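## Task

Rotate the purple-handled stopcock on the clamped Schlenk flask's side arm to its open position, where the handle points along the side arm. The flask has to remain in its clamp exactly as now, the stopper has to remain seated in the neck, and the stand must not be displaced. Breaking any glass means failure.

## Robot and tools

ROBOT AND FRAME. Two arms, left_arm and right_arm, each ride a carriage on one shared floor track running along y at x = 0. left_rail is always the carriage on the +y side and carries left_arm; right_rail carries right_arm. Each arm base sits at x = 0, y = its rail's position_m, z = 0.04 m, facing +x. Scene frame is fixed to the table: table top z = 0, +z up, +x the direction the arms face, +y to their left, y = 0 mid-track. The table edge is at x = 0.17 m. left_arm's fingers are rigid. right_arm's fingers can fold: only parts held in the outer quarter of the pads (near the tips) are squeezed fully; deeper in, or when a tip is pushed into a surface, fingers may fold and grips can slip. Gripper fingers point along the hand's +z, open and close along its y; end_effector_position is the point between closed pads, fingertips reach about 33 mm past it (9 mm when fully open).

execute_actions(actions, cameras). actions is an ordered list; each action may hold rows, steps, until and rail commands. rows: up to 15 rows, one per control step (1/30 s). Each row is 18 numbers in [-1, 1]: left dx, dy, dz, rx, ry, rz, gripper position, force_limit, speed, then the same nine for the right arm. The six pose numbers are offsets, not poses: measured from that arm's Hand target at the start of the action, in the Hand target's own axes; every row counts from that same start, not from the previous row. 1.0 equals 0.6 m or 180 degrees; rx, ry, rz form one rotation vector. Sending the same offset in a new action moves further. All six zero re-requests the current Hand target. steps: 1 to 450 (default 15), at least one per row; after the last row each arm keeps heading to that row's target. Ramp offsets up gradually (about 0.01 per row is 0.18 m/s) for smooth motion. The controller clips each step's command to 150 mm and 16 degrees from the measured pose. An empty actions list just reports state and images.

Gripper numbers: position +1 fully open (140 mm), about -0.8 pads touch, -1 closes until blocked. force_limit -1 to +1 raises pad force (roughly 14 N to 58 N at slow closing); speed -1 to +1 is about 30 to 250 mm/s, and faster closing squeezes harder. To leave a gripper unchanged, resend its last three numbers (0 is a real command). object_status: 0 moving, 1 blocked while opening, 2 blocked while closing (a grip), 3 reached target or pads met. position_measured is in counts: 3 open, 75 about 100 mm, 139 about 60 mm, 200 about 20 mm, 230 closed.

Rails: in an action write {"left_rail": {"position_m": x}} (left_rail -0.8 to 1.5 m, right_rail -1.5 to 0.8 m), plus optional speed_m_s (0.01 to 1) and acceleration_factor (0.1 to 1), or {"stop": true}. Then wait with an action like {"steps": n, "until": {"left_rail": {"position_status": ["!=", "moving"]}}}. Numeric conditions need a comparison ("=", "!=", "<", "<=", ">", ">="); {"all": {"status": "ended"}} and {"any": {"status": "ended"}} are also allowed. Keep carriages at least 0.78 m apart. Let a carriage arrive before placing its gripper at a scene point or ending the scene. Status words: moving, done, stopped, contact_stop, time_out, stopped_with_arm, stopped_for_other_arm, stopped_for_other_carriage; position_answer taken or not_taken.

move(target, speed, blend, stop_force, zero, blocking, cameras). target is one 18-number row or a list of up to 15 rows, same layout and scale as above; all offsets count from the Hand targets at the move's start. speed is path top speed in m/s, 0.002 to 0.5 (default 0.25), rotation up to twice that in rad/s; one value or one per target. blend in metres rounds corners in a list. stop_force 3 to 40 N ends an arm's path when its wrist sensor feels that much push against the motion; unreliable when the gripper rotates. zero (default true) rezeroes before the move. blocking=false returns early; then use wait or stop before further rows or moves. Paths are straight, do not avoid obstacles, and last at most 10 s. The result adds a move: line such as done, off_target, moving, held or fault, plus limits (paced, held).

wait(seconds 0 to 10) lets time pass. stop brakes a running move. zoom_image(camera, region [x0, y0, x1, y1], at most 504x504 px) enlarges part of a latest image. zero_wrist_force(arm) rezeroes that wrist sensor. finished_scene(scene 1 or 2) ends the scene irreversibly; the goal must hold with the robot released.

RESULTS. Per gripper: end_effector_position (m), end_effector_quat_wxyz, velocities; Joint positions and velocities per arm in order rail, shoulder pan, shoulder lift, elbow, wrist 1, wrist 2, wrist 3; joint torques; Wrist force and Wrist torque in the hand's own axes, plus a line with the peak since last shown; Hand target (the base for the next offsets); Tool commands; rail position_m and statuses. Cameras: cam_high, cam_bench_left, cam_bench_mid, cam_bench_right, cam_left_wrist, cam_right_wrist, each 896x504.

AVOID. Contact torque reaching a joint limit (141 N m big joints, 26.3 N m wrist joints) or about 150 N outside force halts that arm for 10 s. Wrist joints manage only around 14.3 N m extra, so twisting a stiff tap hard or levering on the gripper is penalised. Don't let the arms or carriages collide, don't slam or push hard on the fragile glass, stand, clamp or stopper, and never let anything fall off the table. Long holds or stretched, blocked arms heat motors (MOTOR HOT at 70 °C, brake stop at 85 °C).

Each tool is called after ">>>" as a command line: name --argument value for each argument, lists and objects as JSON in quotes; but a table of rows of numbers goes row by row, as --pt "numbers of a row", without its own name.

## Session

>>> execute_actions --actions '[]'

Scene clock: 0.00 s.
left_arm: end_effector_position=(+0.3456, +0.6984, +0.5800) position_measured=3 object_status=3 end_effector_quat_wxyz=(+0.000, +1.000, +0.000, +0.000) | right_arm: end_effector_position=(+0.3456, -1.3351, +0.5800) position_measured=3 object_status=3 end_effector_quat_wxyz=(+0.000, +1.000, +0.000, +0.000)
Joint positions: left_arm=[0.671 -0.316 -1.725 0.971 -0.816 -1.571 2.826] | right_arm=[-1.362 -0.316 -1.725 0.971 -0.816 -1.571 2.826]
Joint velocities: within noise
Joint torques (N m): no reading
Wrist force (N): no reading
Wrist torque (N m): no reading
Wrist force, peak (N): no reading
Hand target: left_arm +0.3456, +0.6984, +0.5800; +0.000, +1.000, +0.000, +0.000 | right_arm +0.3456, -1.3351, +0.5800; +0.000, +1.000, +0.000, +0.000
Tool commands: left_gripper/position=+1.0 left_gripper/force_limit=+1.0 left_gripper/speed=+1.0 right_gripper/position=+1.0 right_gripper/force_limit=+1.0 right_gripper/speed=+1.0
left_rail: position_m=0.671 position_status=done
right_rail: position_m=-1.362 position_status=done
camera_calibration:
cam_left_wrist: T_world_to_cam=[[-0.0265538, -0.998538, -0.0470784, 0.750006], [-0.954746, 0.0113767, 0.297206, 0.165161], [-0.296236, 0.0528398, -0.953652, 0.761451], [0, 0, 0, 1]] pos_world=[0.403171, 0.706795, 0.712382]
cam_right_wrist: T_world_to_cam=[[-0.031272, -0.999466, 0.0094295, -1.31715], [-0.949091, 0.0326518, 0.313305, 0.202106], [-0.313446, 0.000848234, -0.949606, 0.80498], [0, 0, 0, 1]] pos_world=[0.402945, -1.32372, 0.713512]

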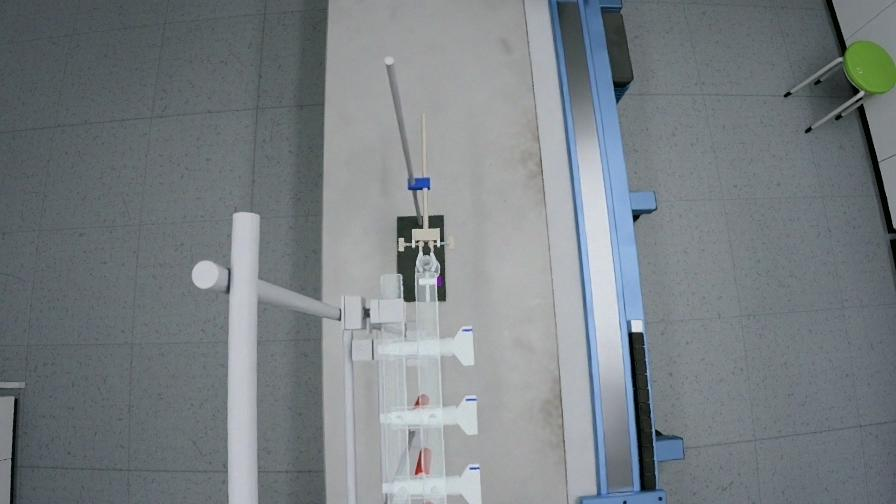

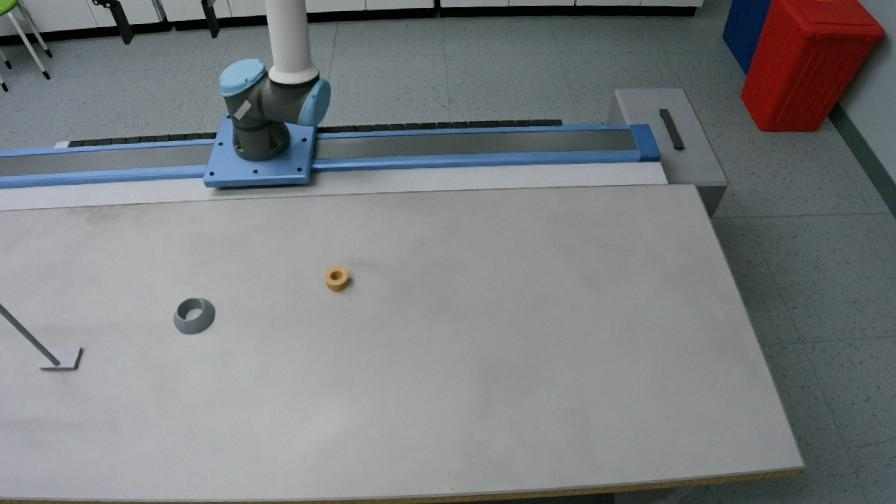

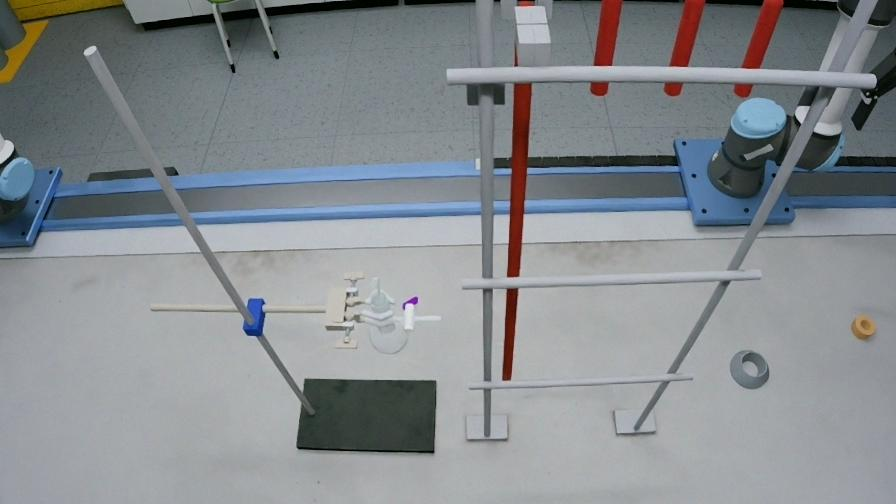

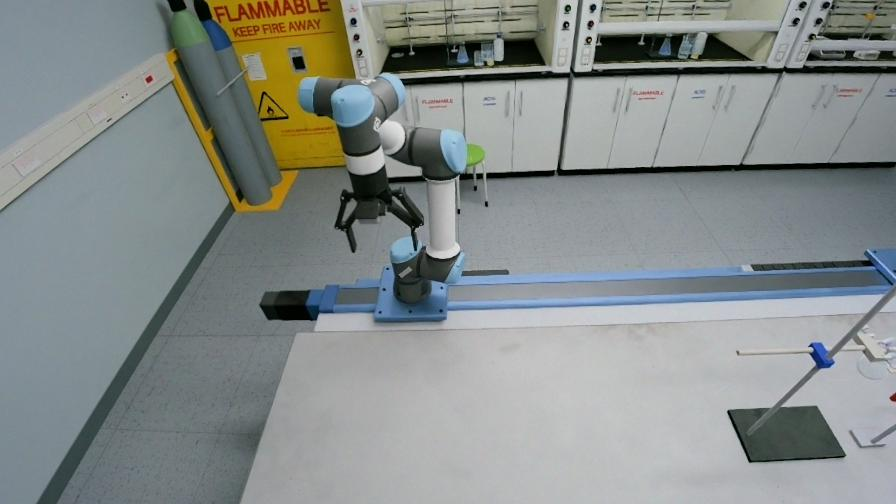

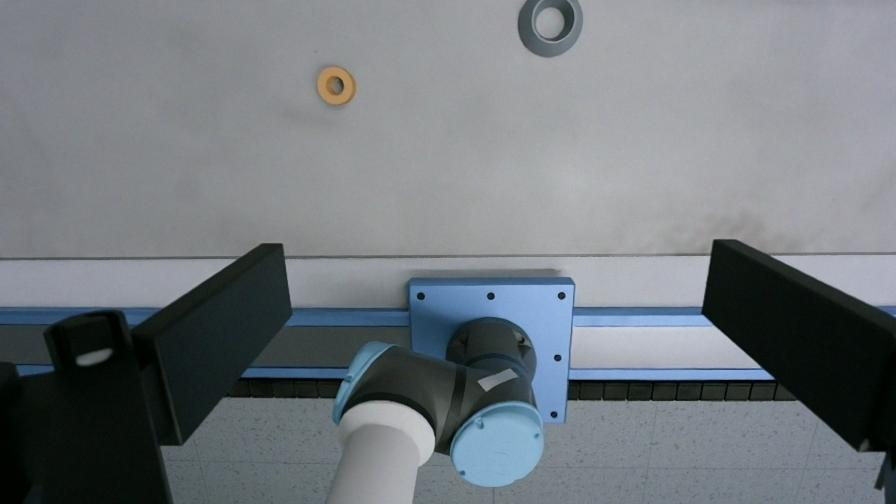

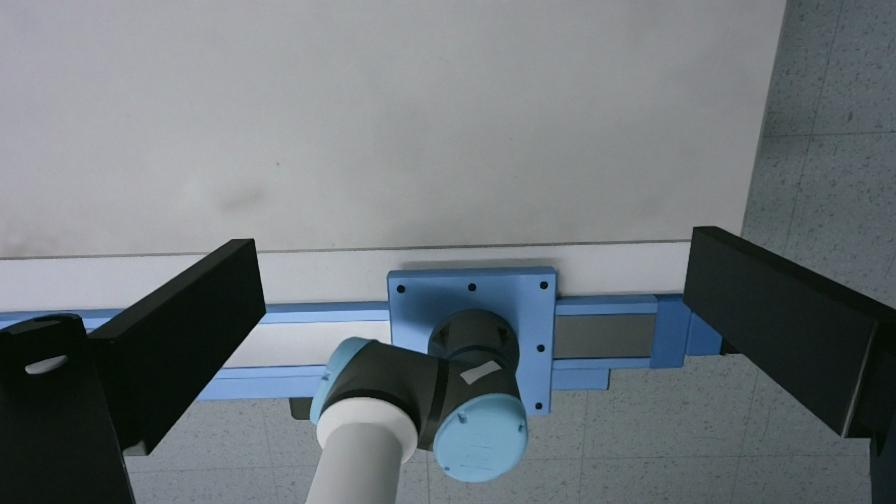

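>>> zoom_image --camera "cam_bench_mid" --region '[310, 250, 470, 370]'

>>> zoom_image --camera "cam_bench_mid" --region '[370, 275, 450, 345]'

>>> zoom_image --camera "cam_high" --region '[380, 210, 500, 330]'

>>> zoom_image --camera "cam_bench_right" --region '[736, 280, 896, 440]'

Scaled by 3.150.

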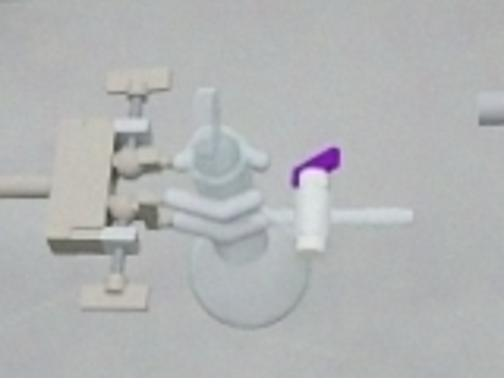

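Scaled by 6.300.

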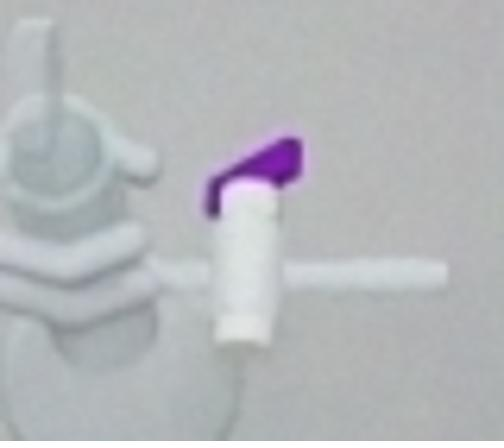

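Scaled by 4.200.

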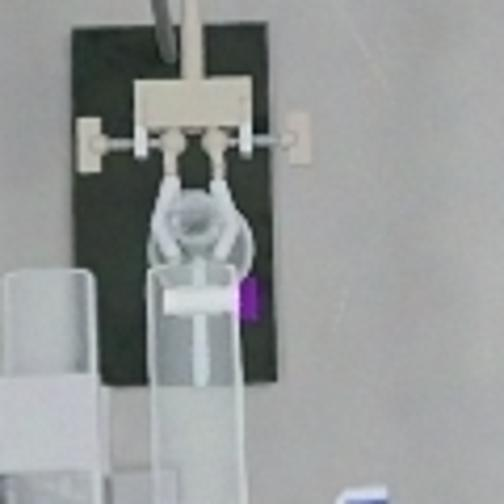

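Scaled by 3.150.

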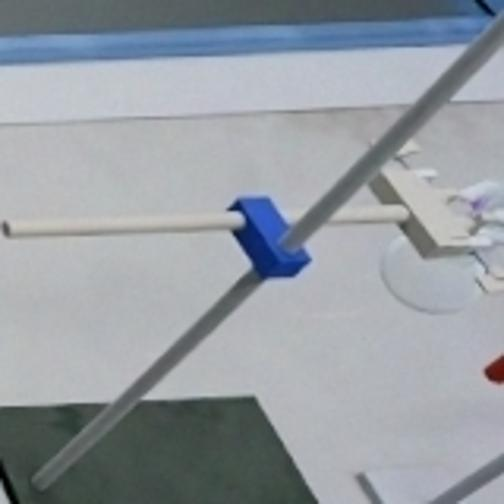

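>>> execute_actions --actions '[{"right_rail": {"position_m": -0.416, "speed_m_s": 0.6, "acceleration_factor": 0.6}, "steps": 150, "until": {"any": {"status": "ended"}}}]' --cameras '[]'

Scene clock: 10.50 s.
left_arm: end_effector_position=(+0.3456, +0.6984, +0.5800) position_measured=3 object_status=3 end_effector_quat_wxyz=(+0.000, +1.000, +0.000, +0.000) | right_arm: end_effector_position=(+0.3456, -0.3888, +0.5800) position_measured=3 object_status=3 end_effector_quat_wxyz=(+0.000, +1.000, +0.000, +0.000)
Joint positions: left_arm=[0.671 -0.316 -1.725 0.971 -0.816 -1.571 2.826] | right_arm=[-0.416 -0.316 -1.725 0.971 -0.816 -1.571 2.826]
Joint velocities: within noise
Joint torques (N m): left_arm=[-0.36 -13.08 -17.86 -4.07 0.09 0.11] | right_arm=[0.58 -12.05 -17.94 -3.5 0.11 0.33]
Wrist force (N): left_arm=[0.1 0.1 0.2] | right_arm=[0.3 -0.1 -0.2]
Wrist torque (N m): left_arm=[0.03 -0.02 0.00] | right_arm=[-0.03 -0.08 0.01]
Wrist force, peak (N): left_arm=[0.3 0.0 0.5] | right_arm=[0.0 1.9 -0.2]
Hand target: left_arm +0.3456, +0.6984, +0.5800; +0.000, +1.000, +0.000, +0.000 | right_arm +0.3456, -0.3888, +0.5800; +0.000, +1.000, +0.000, +0.000
Tool commands: left_gripper/position=+1.0 left_gripper/force_limit=+1.0 left_gripper/speed=+1.0 right_gripper/position=+1.0 right_gripper/force_limit=+1.0 right_gripper/speed=+1.0
left_rail: position_m=0.671 position_status=done
right_rail: position_m=-0.416 speed_m_s=0.60 position_status=done
No camera images: "cameras" was empty.

>>> execute_actions --actions '[]'

Scene clock: 12.20 s.
left_arm: end_effector_position=(+0.3456, +0.6984, +0.5800) position_measured=3 object_status=3 end_effector_quat_wxyz=(+0.000, +1.000, +0.000, +0.000) | right_arm: end_effector_position=(+0.3456, -0.3888, +0.5800) position_measured=3 object_status=3 end_effector_quat_wxyz=(+0.000, +1.000, +0.000, +0.000)
Joint positions: left_arm=[0.671 -0.316 -1.725 0.971 -0.816 -1.571 2.826] | right_arm=[-0.416 -0.316 -1.725 0.971 -0.816 -1.571 2.826]
Joint velocities: within noise
Joint torques (N m): left_arm=[-0.76 -13.47 -16.69 -4.23 0.08 0.08] | right_arm=[0.27 -12.83 -16.18 -3.85 0.2 0.19]
Wrist force (N): left_arm=[0.2 0.1 0.2] | right_arm=[-0.1 0.1 -0.2]
Wrist torque (N m): left_arm=[0.02 -0.04 0.00] | right_arm=[0.03 0.02 0.00]
Wrist force, peak (N): left_arm=[0.5 0.0 0.3] | right_arm=[0.1 -0.2 -0.6]
Hand target: left_arm +0.3456, +0.6984, +0.5800; +0.000, +1.000, +0.000, +0.000 | right_arm +0.3456, -0.3888, +0.5800; +0.000, +1.000, +0.000, +0.000
Tool commands: left_gripper/position=+1.0 left_gripper/force_limit=+1.0 left_gripper/speed=+1.0 right_gripper/position=+1.0 right_gripper/force_limit=+1.0 right_gripper/speed=+1.0
left_rail: position_m=0.671 position_status=done
right_rail: position_m=-0.416 speed_m_s=0.60 position_status=done
camera_calibration:
cam_left_wrist: T_world_to_cam=[[-0.0265537, -0.998538, -0.0470785, 0.750006], [-0.954746, 0.0113766, 0.297206, 0.165161], [-0.296236, 0.0528399, -0.953652, 0.761451], [0, 0, 0, 1]] pos_world=[0.403171, 0.706796, 0.712382]
cam_right_wrist: T_world_to_cam=[[-0.0312722, -0.999466, 0.00942964, -0.371301], [-0.949091, 0.0326519, 0.313304, 0.171207], [-0.313445, 0.000848133, -0.949606, 0.804177], [0, 0, 0, 1]] pos_world=[0.402945, -0.377375, 0.713513]

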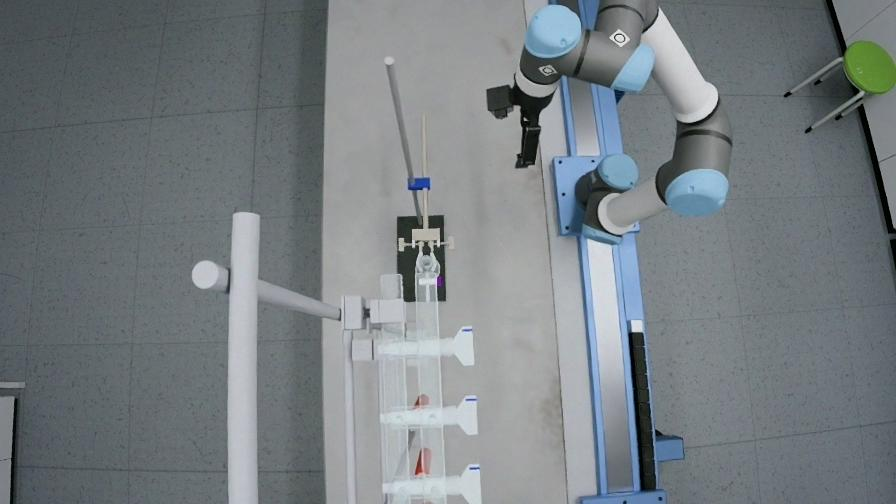

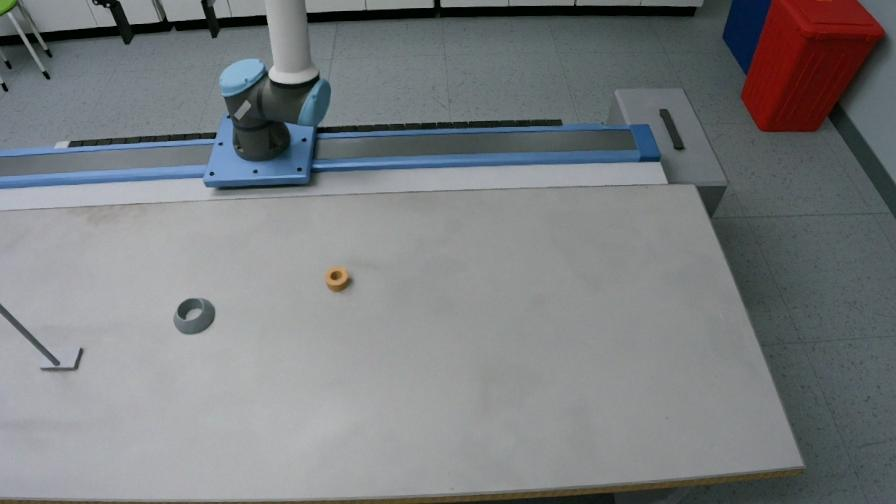

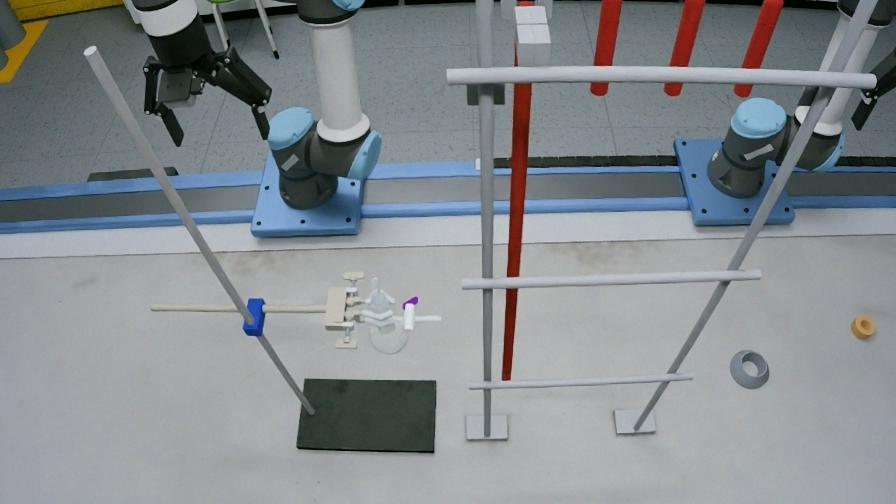

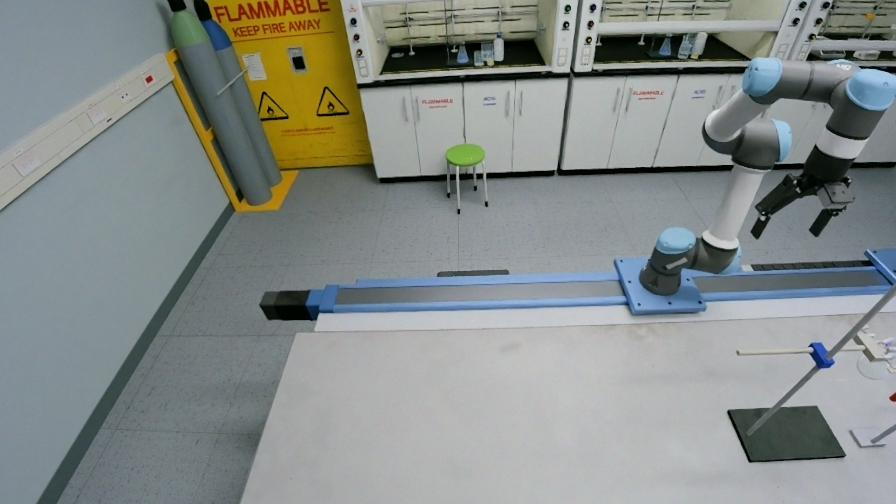

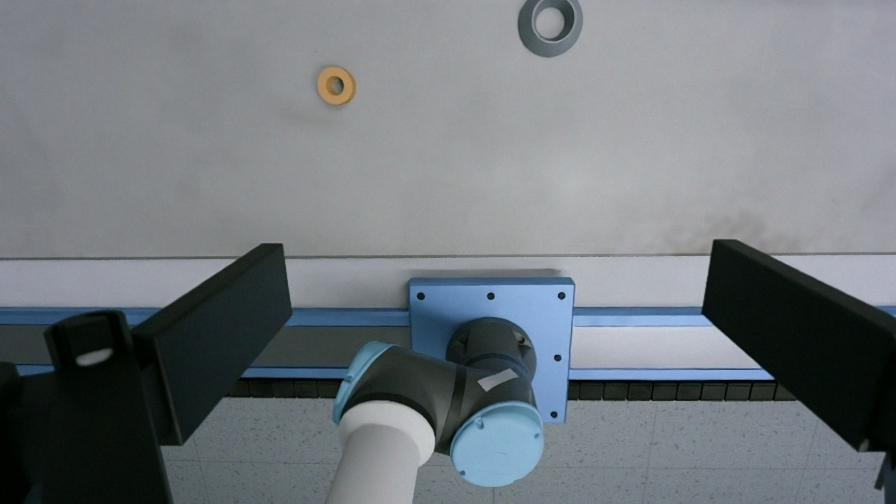

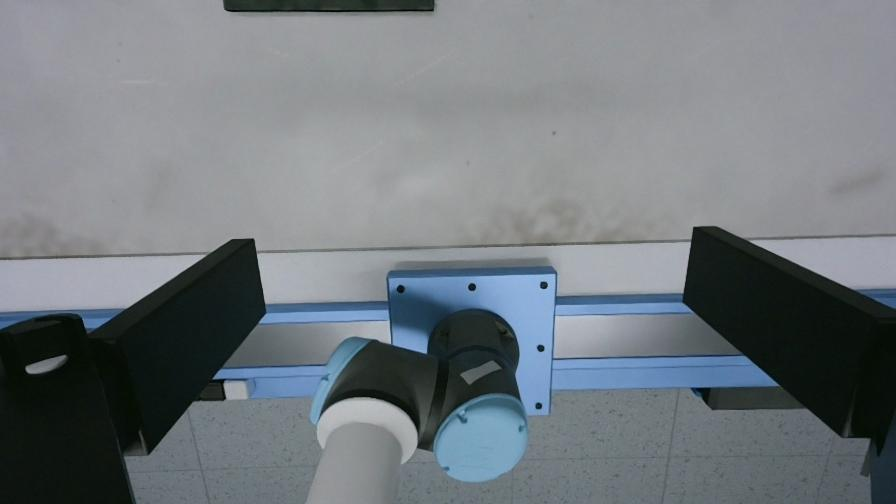

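>>> move --pt "0 0 0 0 0 0 1 1 1 -0.026 -0.2813 0.1333 -0.10165 0.23375 -0.09345 -0.443 -1 0" --pt "0 0 0 0 0 0 1 1 1 0.124 -0.4913 0.3417 -0.2033 0.4675 -0.1869 -0.443 -1 0" --speed 0.3 --blend 0.03 --cameras '["cam_high", "cam_bench_mid", "cam_right_wrist"]'

Scene clock: 18.23 s.
left_arm: end_effector_position=(+0.3456, +0.6984, +0.5800) position_measured=3 object_status=3 end_effector_quat_wxyz=(+0.000, +1.000, +0.000, +0.000) | right_arm: end_effector_position=(+0.4200, -0.0940, +0.3750) position_measured=185 object_status=3 end_effector_quat_wxyz=(+0.282, +0.658, +0.259, +0.648)
Joint positions: left_arm=[0.671 -0.316 -1.725 0.971 -0.816 -1.571 2.826] | right_arm=[-0.416 0.864 -1.285 2.309 -4.165 -2.469 2.356]
Joint velocities: within noise
Joint torques (N m): left_arm=[-0.25 -13.53 -13.76 -4.84 0.11 0.13] | right_arm=[-8.1 -18.69 -19.77 -2.68 1.59 -1.86]
Wrist force (N): left_arm=[0.2 0.1 0.3] | right_arm=[1.7 -0.5 0.6]
Wrist torque (N m): left_arm=[0.03 -0.05 0.00] | right_arm=[0.09 -0.45 0.00]
Wrist force, peak (N): left_arm=[0.4 0.1 0.5] | right_arm=[1.9 -1.4 1.6]
Hand target: left_arm +0.3456, +0.6984, +0.5800; +0.000, +1.000, +0.000, +0.000 | right_arm +0.4200, -0.0940, +0.3750; +0.282, +0.658, +0.259, +0.648
Off the commanded pose: left_arm 0.000 m, 0 deg | right_arm 0.000 m, 0 deg.
left_rail: position_m=0.671 position_status=done
right_rail: position_m=-0.416 speed_m_s=0.60 position_status=done
move: done
camera_calibration:
cam_right_wrist: T_world_to_cam=[[-0.034792, -0.727921, 0.684778, -0.298678], [-0.335635, -0.636886, -0.694065, 0.35361], [0.94135, -0.253983, -0.222157, -0.191185], [0, 0, 0, 1]] pos_world=[0.288264, -0.0407624, 0.407483]
Images, in order (width x height): cam_high 896x504, cam_bench_mid 896x504, cam_right_wrist 896x504.

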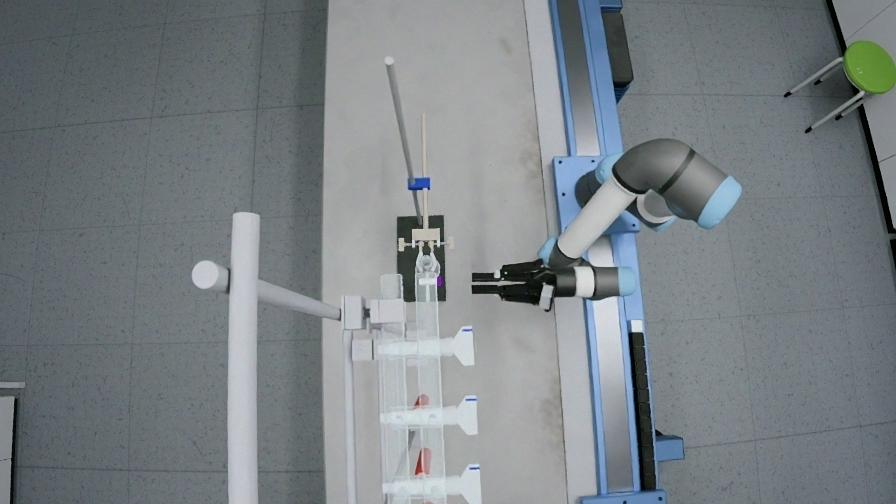

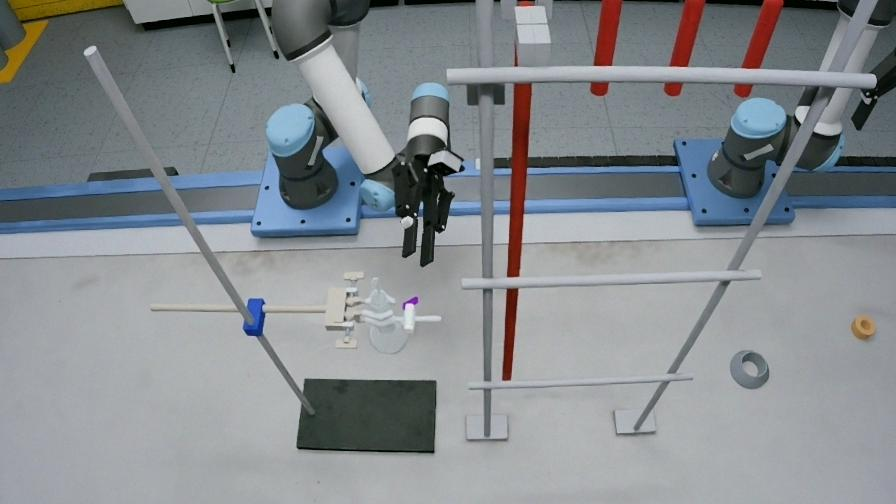

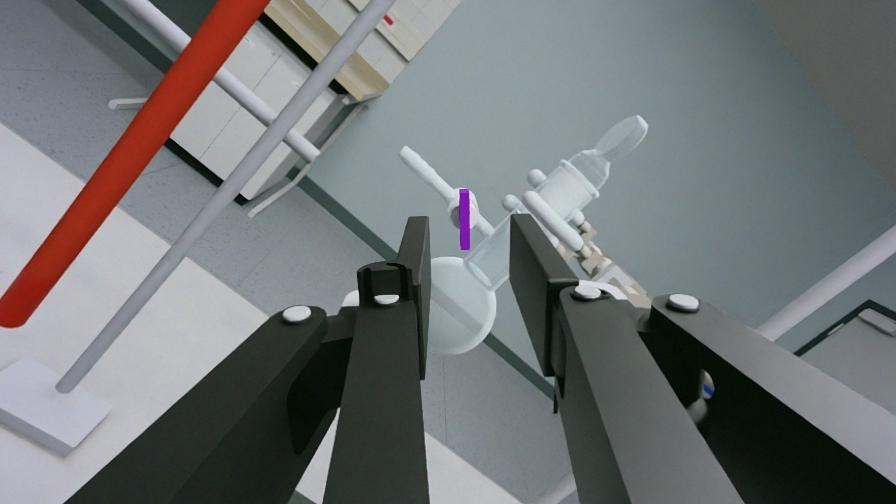

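>>> zoom_image --camera "cam_right_wrist" --region '[390, 130, 550, 290]'

>>> zoom_image --camera "cam_bench_mid" --region '[330, 240, 470, 360]'

>>> zoom_image --camera "cam_high" --region '[400, 240, 520, 310]'

Scaled by 3.150.

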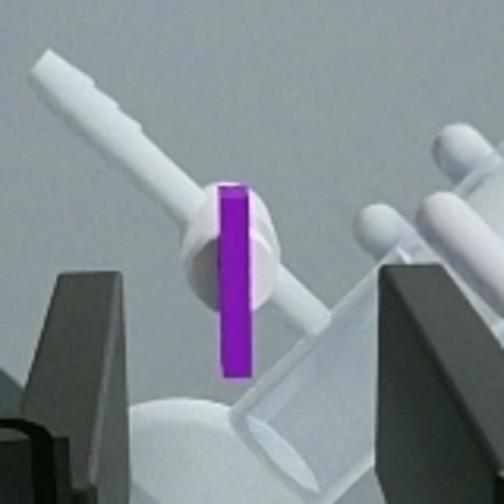

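Scaled by 3.600.

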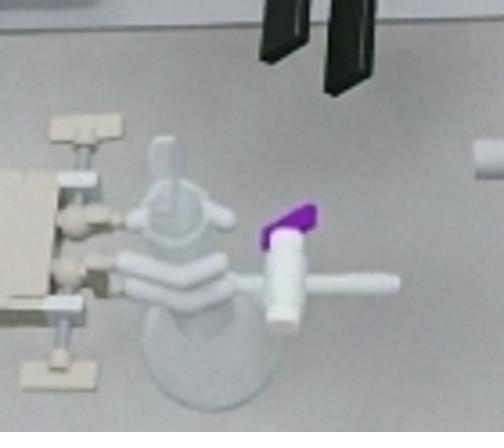

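Scaled by 4.200.

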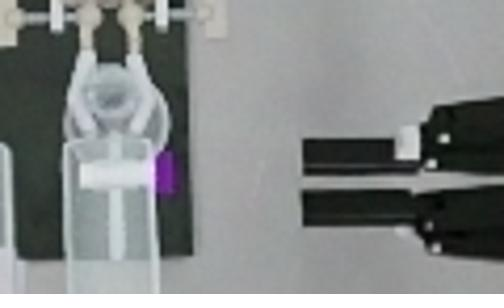

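>>> move --target '[0,0,0,0,0,0,1,1,1,-0.0162,0.0027,0.075,0,0,0,-0.443,-1,0]' --speed 0.12 --stop_force 6 --cameras '["cam_high", "cam_bench_mid", "cam_right_wrist"]'

>>> zoom_image --camera "cam_right_wrist" --region '[400, 150, 540, 290]'

>>> zoom_image --camera "cam_bench_mid" --region '[370, 260, 450, 340]'

>>> zoom_image --camera "cam_high" --region '[415, 250, 485, 310]'

Scene clock: 28.10 s.
left_arm: end_effector_position=(+0.3456, +0.6984, +0.5800) position_measured=3 object_status=3 end_effector_quat_wxyz=(+0.000, +1.000, +0.000, +0.000) | right_arm: end_effector_position=(+0.4647, -0.1036, +0.3693) position_measured=185 object_status=3 end_effector_quat_wxyz=(+0.282, +0.658, +0.259, +0.649)
Joint positions: left_arm=[0.671 -0.316 -1.725 0.971 -0.816 -1.571 2.826] | right_arm=[-0.416 0.745 -1.256 2.29 -4.176 -2.351 2.356]
Joint velocities: within noise
Joint torques (N m): left_arm=[0.07 -14.16 -12.51 -4.75 0.17 0.15] | right_arm=[-8.35 -20.06 -19.55 -2.81 1.41 -1.93]
Wrist force (N): left_arm=[0.2 0.0 0.0] | right_arm=[2.1 -0.8 1.1]
Wrist torque (N m): left_arm=[0.00 -0.05 0.00] | right_arm=[0.04 -0.51 0.00]
Wrist force, peak (N): left_arm=[0.5 0.0 0.5] | right_arm=[1.7 -0.7 1.8]
Hand target: left_arm +0.3456, +0.6984, +0.5800; +0.000, +1.000, +0.000, +0.000 | right_arm +0.4647, -0.1036, +0.3693; +0.282, +0.658, +0.259, +0.648
Off the commanded pose: left_arm 0.000 m, 0 deg | right_arm 0.000 m, 0 deg.
left_rail: position_m=0.671 position_status=done
right_rail: position_m=-0.416 speed_m_s=0.60 position_status=done
move: done
camera_calibration:
cam_right_wrist: T_world_to_cam=[[-0.0348572, -0.727909, 0.684788, -0.300145], [-0.335529, -0.636909, -0.694094, 0.358501], [0.941385, -0.25396, -0.222033, -0.237028], [0, 0, 0, 1]] pos_world=[0.332959, -0.0503407, 0.401741]
Images, in order (width x height): cam_high 896x504, cam_bench_mid 896x504, cam_right_wrist 896x504.

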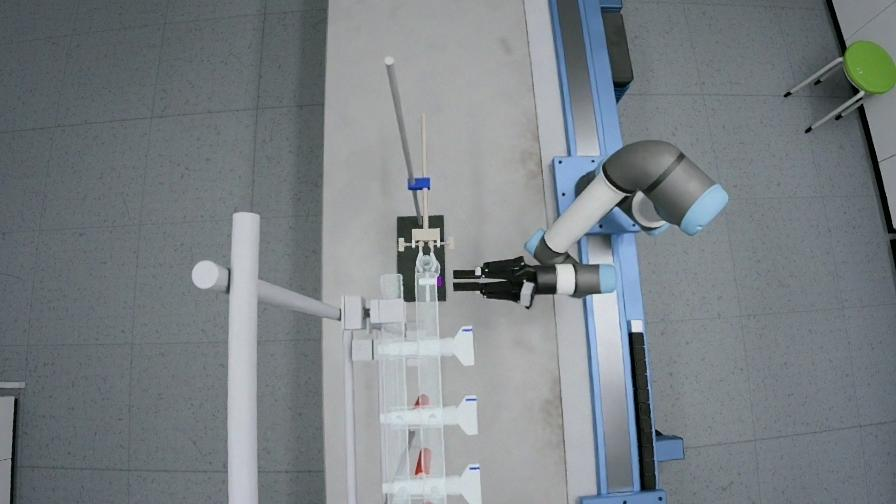

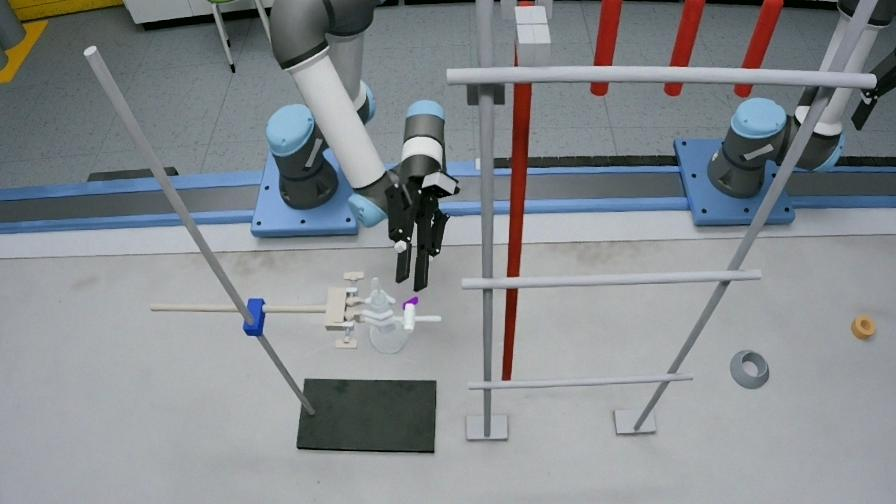

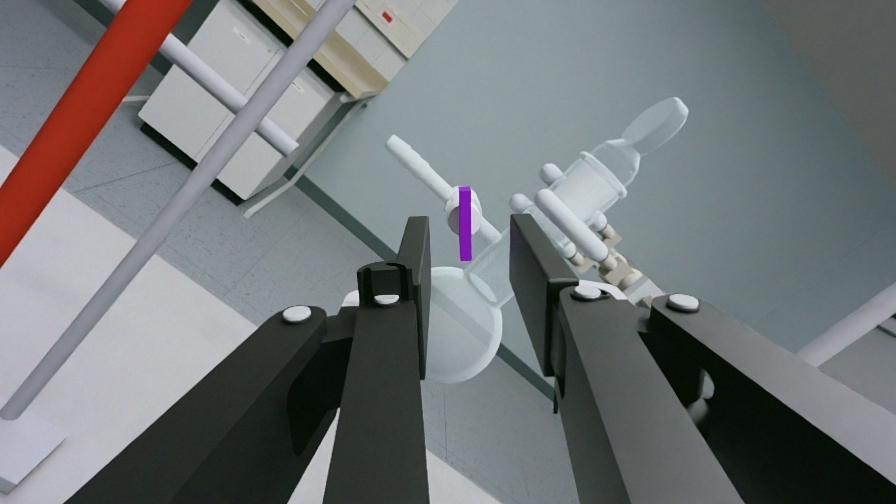

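Scaled by 3.600.

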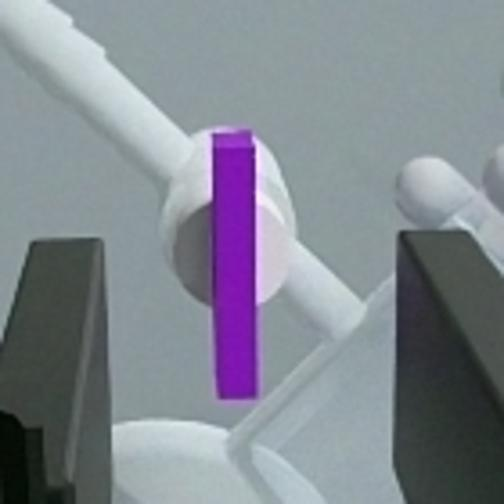

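Scaled by 6.300.

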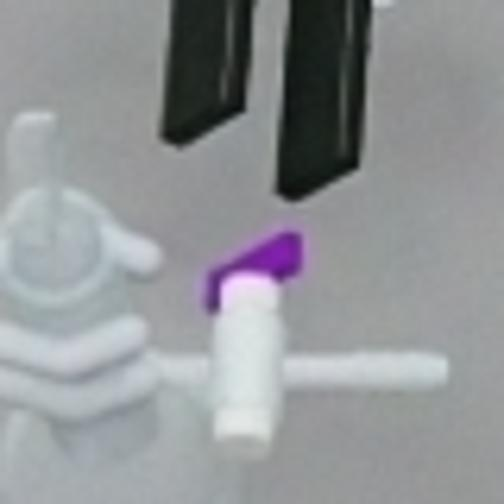

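Scaled by 7.200.

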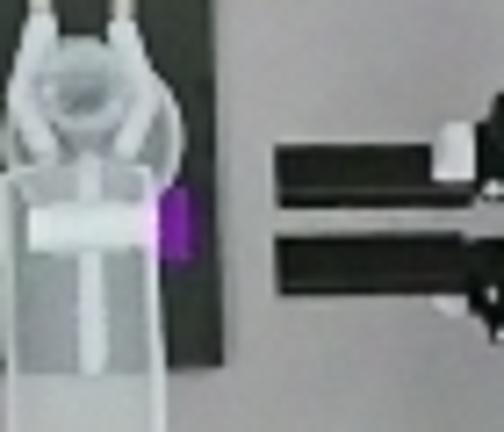

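>>> move --target '[0,0,0,0,0,0,1,1,1,0.003,-0.0005,0.0333,0,0,0,-0.443,-1,0]' --speed 0.06 --stop_force 5 --cameras '["cam_high", "cam_bench_mid", "cam_right_wrist"]'

>>> zoom_image --camera "cam_right_wrist" --region '[400, 150, 540, 290]'

>>> zoom_image --camera "cam_bench_mid" --region '[370, 260, 450, 340]'

>>> zoom_image --camera "cam_high" --region '[415, 250, 485, 310]'

Scene clock: 31.50 s.
left_arm: end_effector_position=(+0.3456, +0.6984, +0.5800) position_measured=3 object_status=3 end_effector_quat_wxyz=(+0.000, +1.000, +0.000, +0.000) | right_arm: end_effector_position=(+0.4847, -0.1028, +0.3703) position_measured=185 object_status=3 end_effector_quat_wxyz=(+0.282, +0.658, +0.259, +0.648)
Joint positions: left_arm=[0.671 -0.316 -1.725 0.971 -0.816 -1.571 2.826] | right_arm=[-0.416 0.708 -1.242 2.261 -4.161 -2.313 2.356]
Joint velocities: within noise
Joint torques (N m): left_arm=[0.07 -14.12 -12.47 -4.81 0.28 0.09] | right_arm=[-7.25 -19.95 -19.94 -0.56 1.55 -0.54]
Wrist force (N): left_arm=[0.2 -0.1 0.3] | right_arm=[1.6 -0.9 1.0]
Wrist torque (N m): left_arm=[-0.01 -0.06 0.00] | right_arm=[0.02 -0.41 -0.01]
Wrist force, peak (N): left_arm=[0.4 0.0 0.5] | right_arm=[2.2 -0.9 0.8]
Hand target: left_arm +0.3456, +0.6984, +0.5800; +0.000, +1.000, +0.000, +0.000 | right_arm +0.4847, -0.1028, +0.3703; +0.282, +0.658, +0.259, +0.648
Off the commanded pose: left_arm 0.000 m, 0 deg | right_arm 0.000 m, 0 deg.
left_rail: position_m=0.671 position_status=done
right_rail: position_m=-0.416 speed_m_s=0.60 position_status=done
move: done
camera_calibration:
cam_right_wrist: T_world_to_cam=[[-0.0348559, -0.727894, 0.684803, -0.299605], [-0.335531, -0.636924, -0.69408, 0.366454], [0.941384, -0.253965, -0.22203, -0.255439], [0, 0, 0, 1]] pos_world=[0.352979, -0.0495501, 0.402803]
Images, in order (width x height): cam_high 896x504, cam_bench_mid 896x504, cam_right_wrist 896x504.

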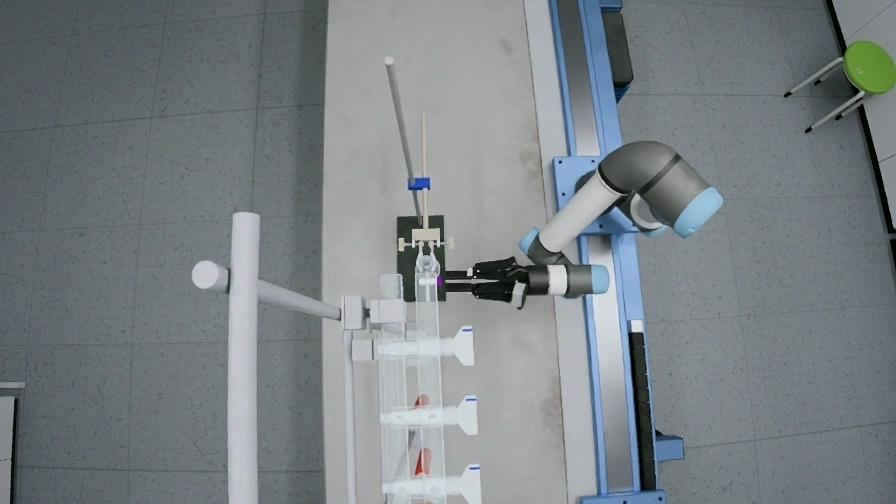

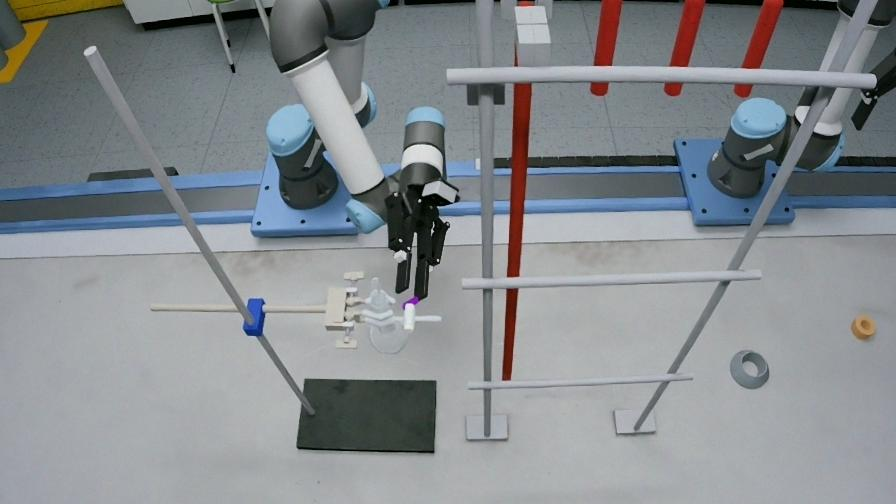

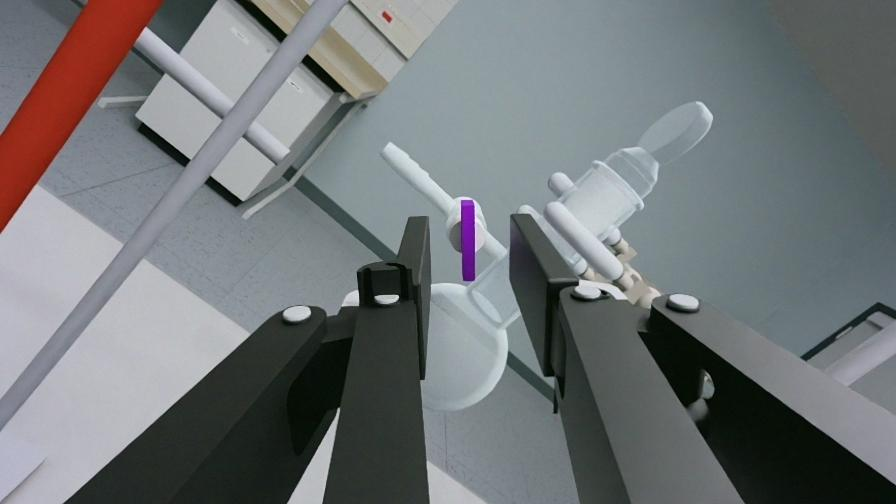

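Scaled by 3.600.

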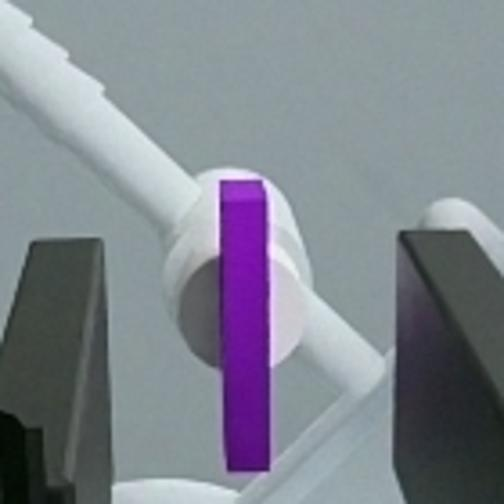

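Scaled by 6.300.

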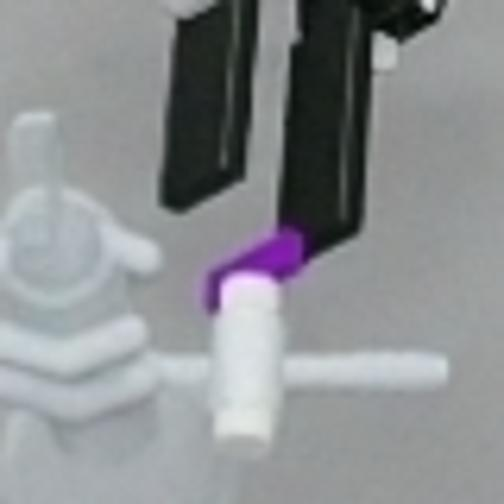

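Scaled by 7.200.

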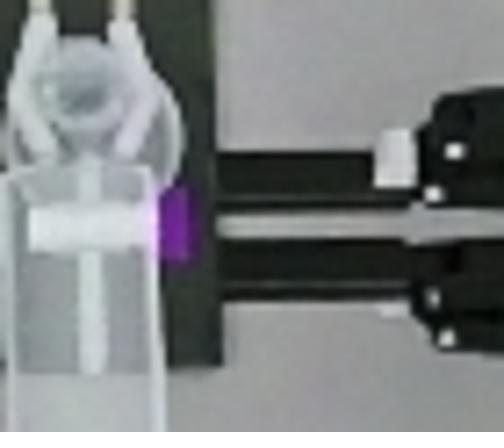

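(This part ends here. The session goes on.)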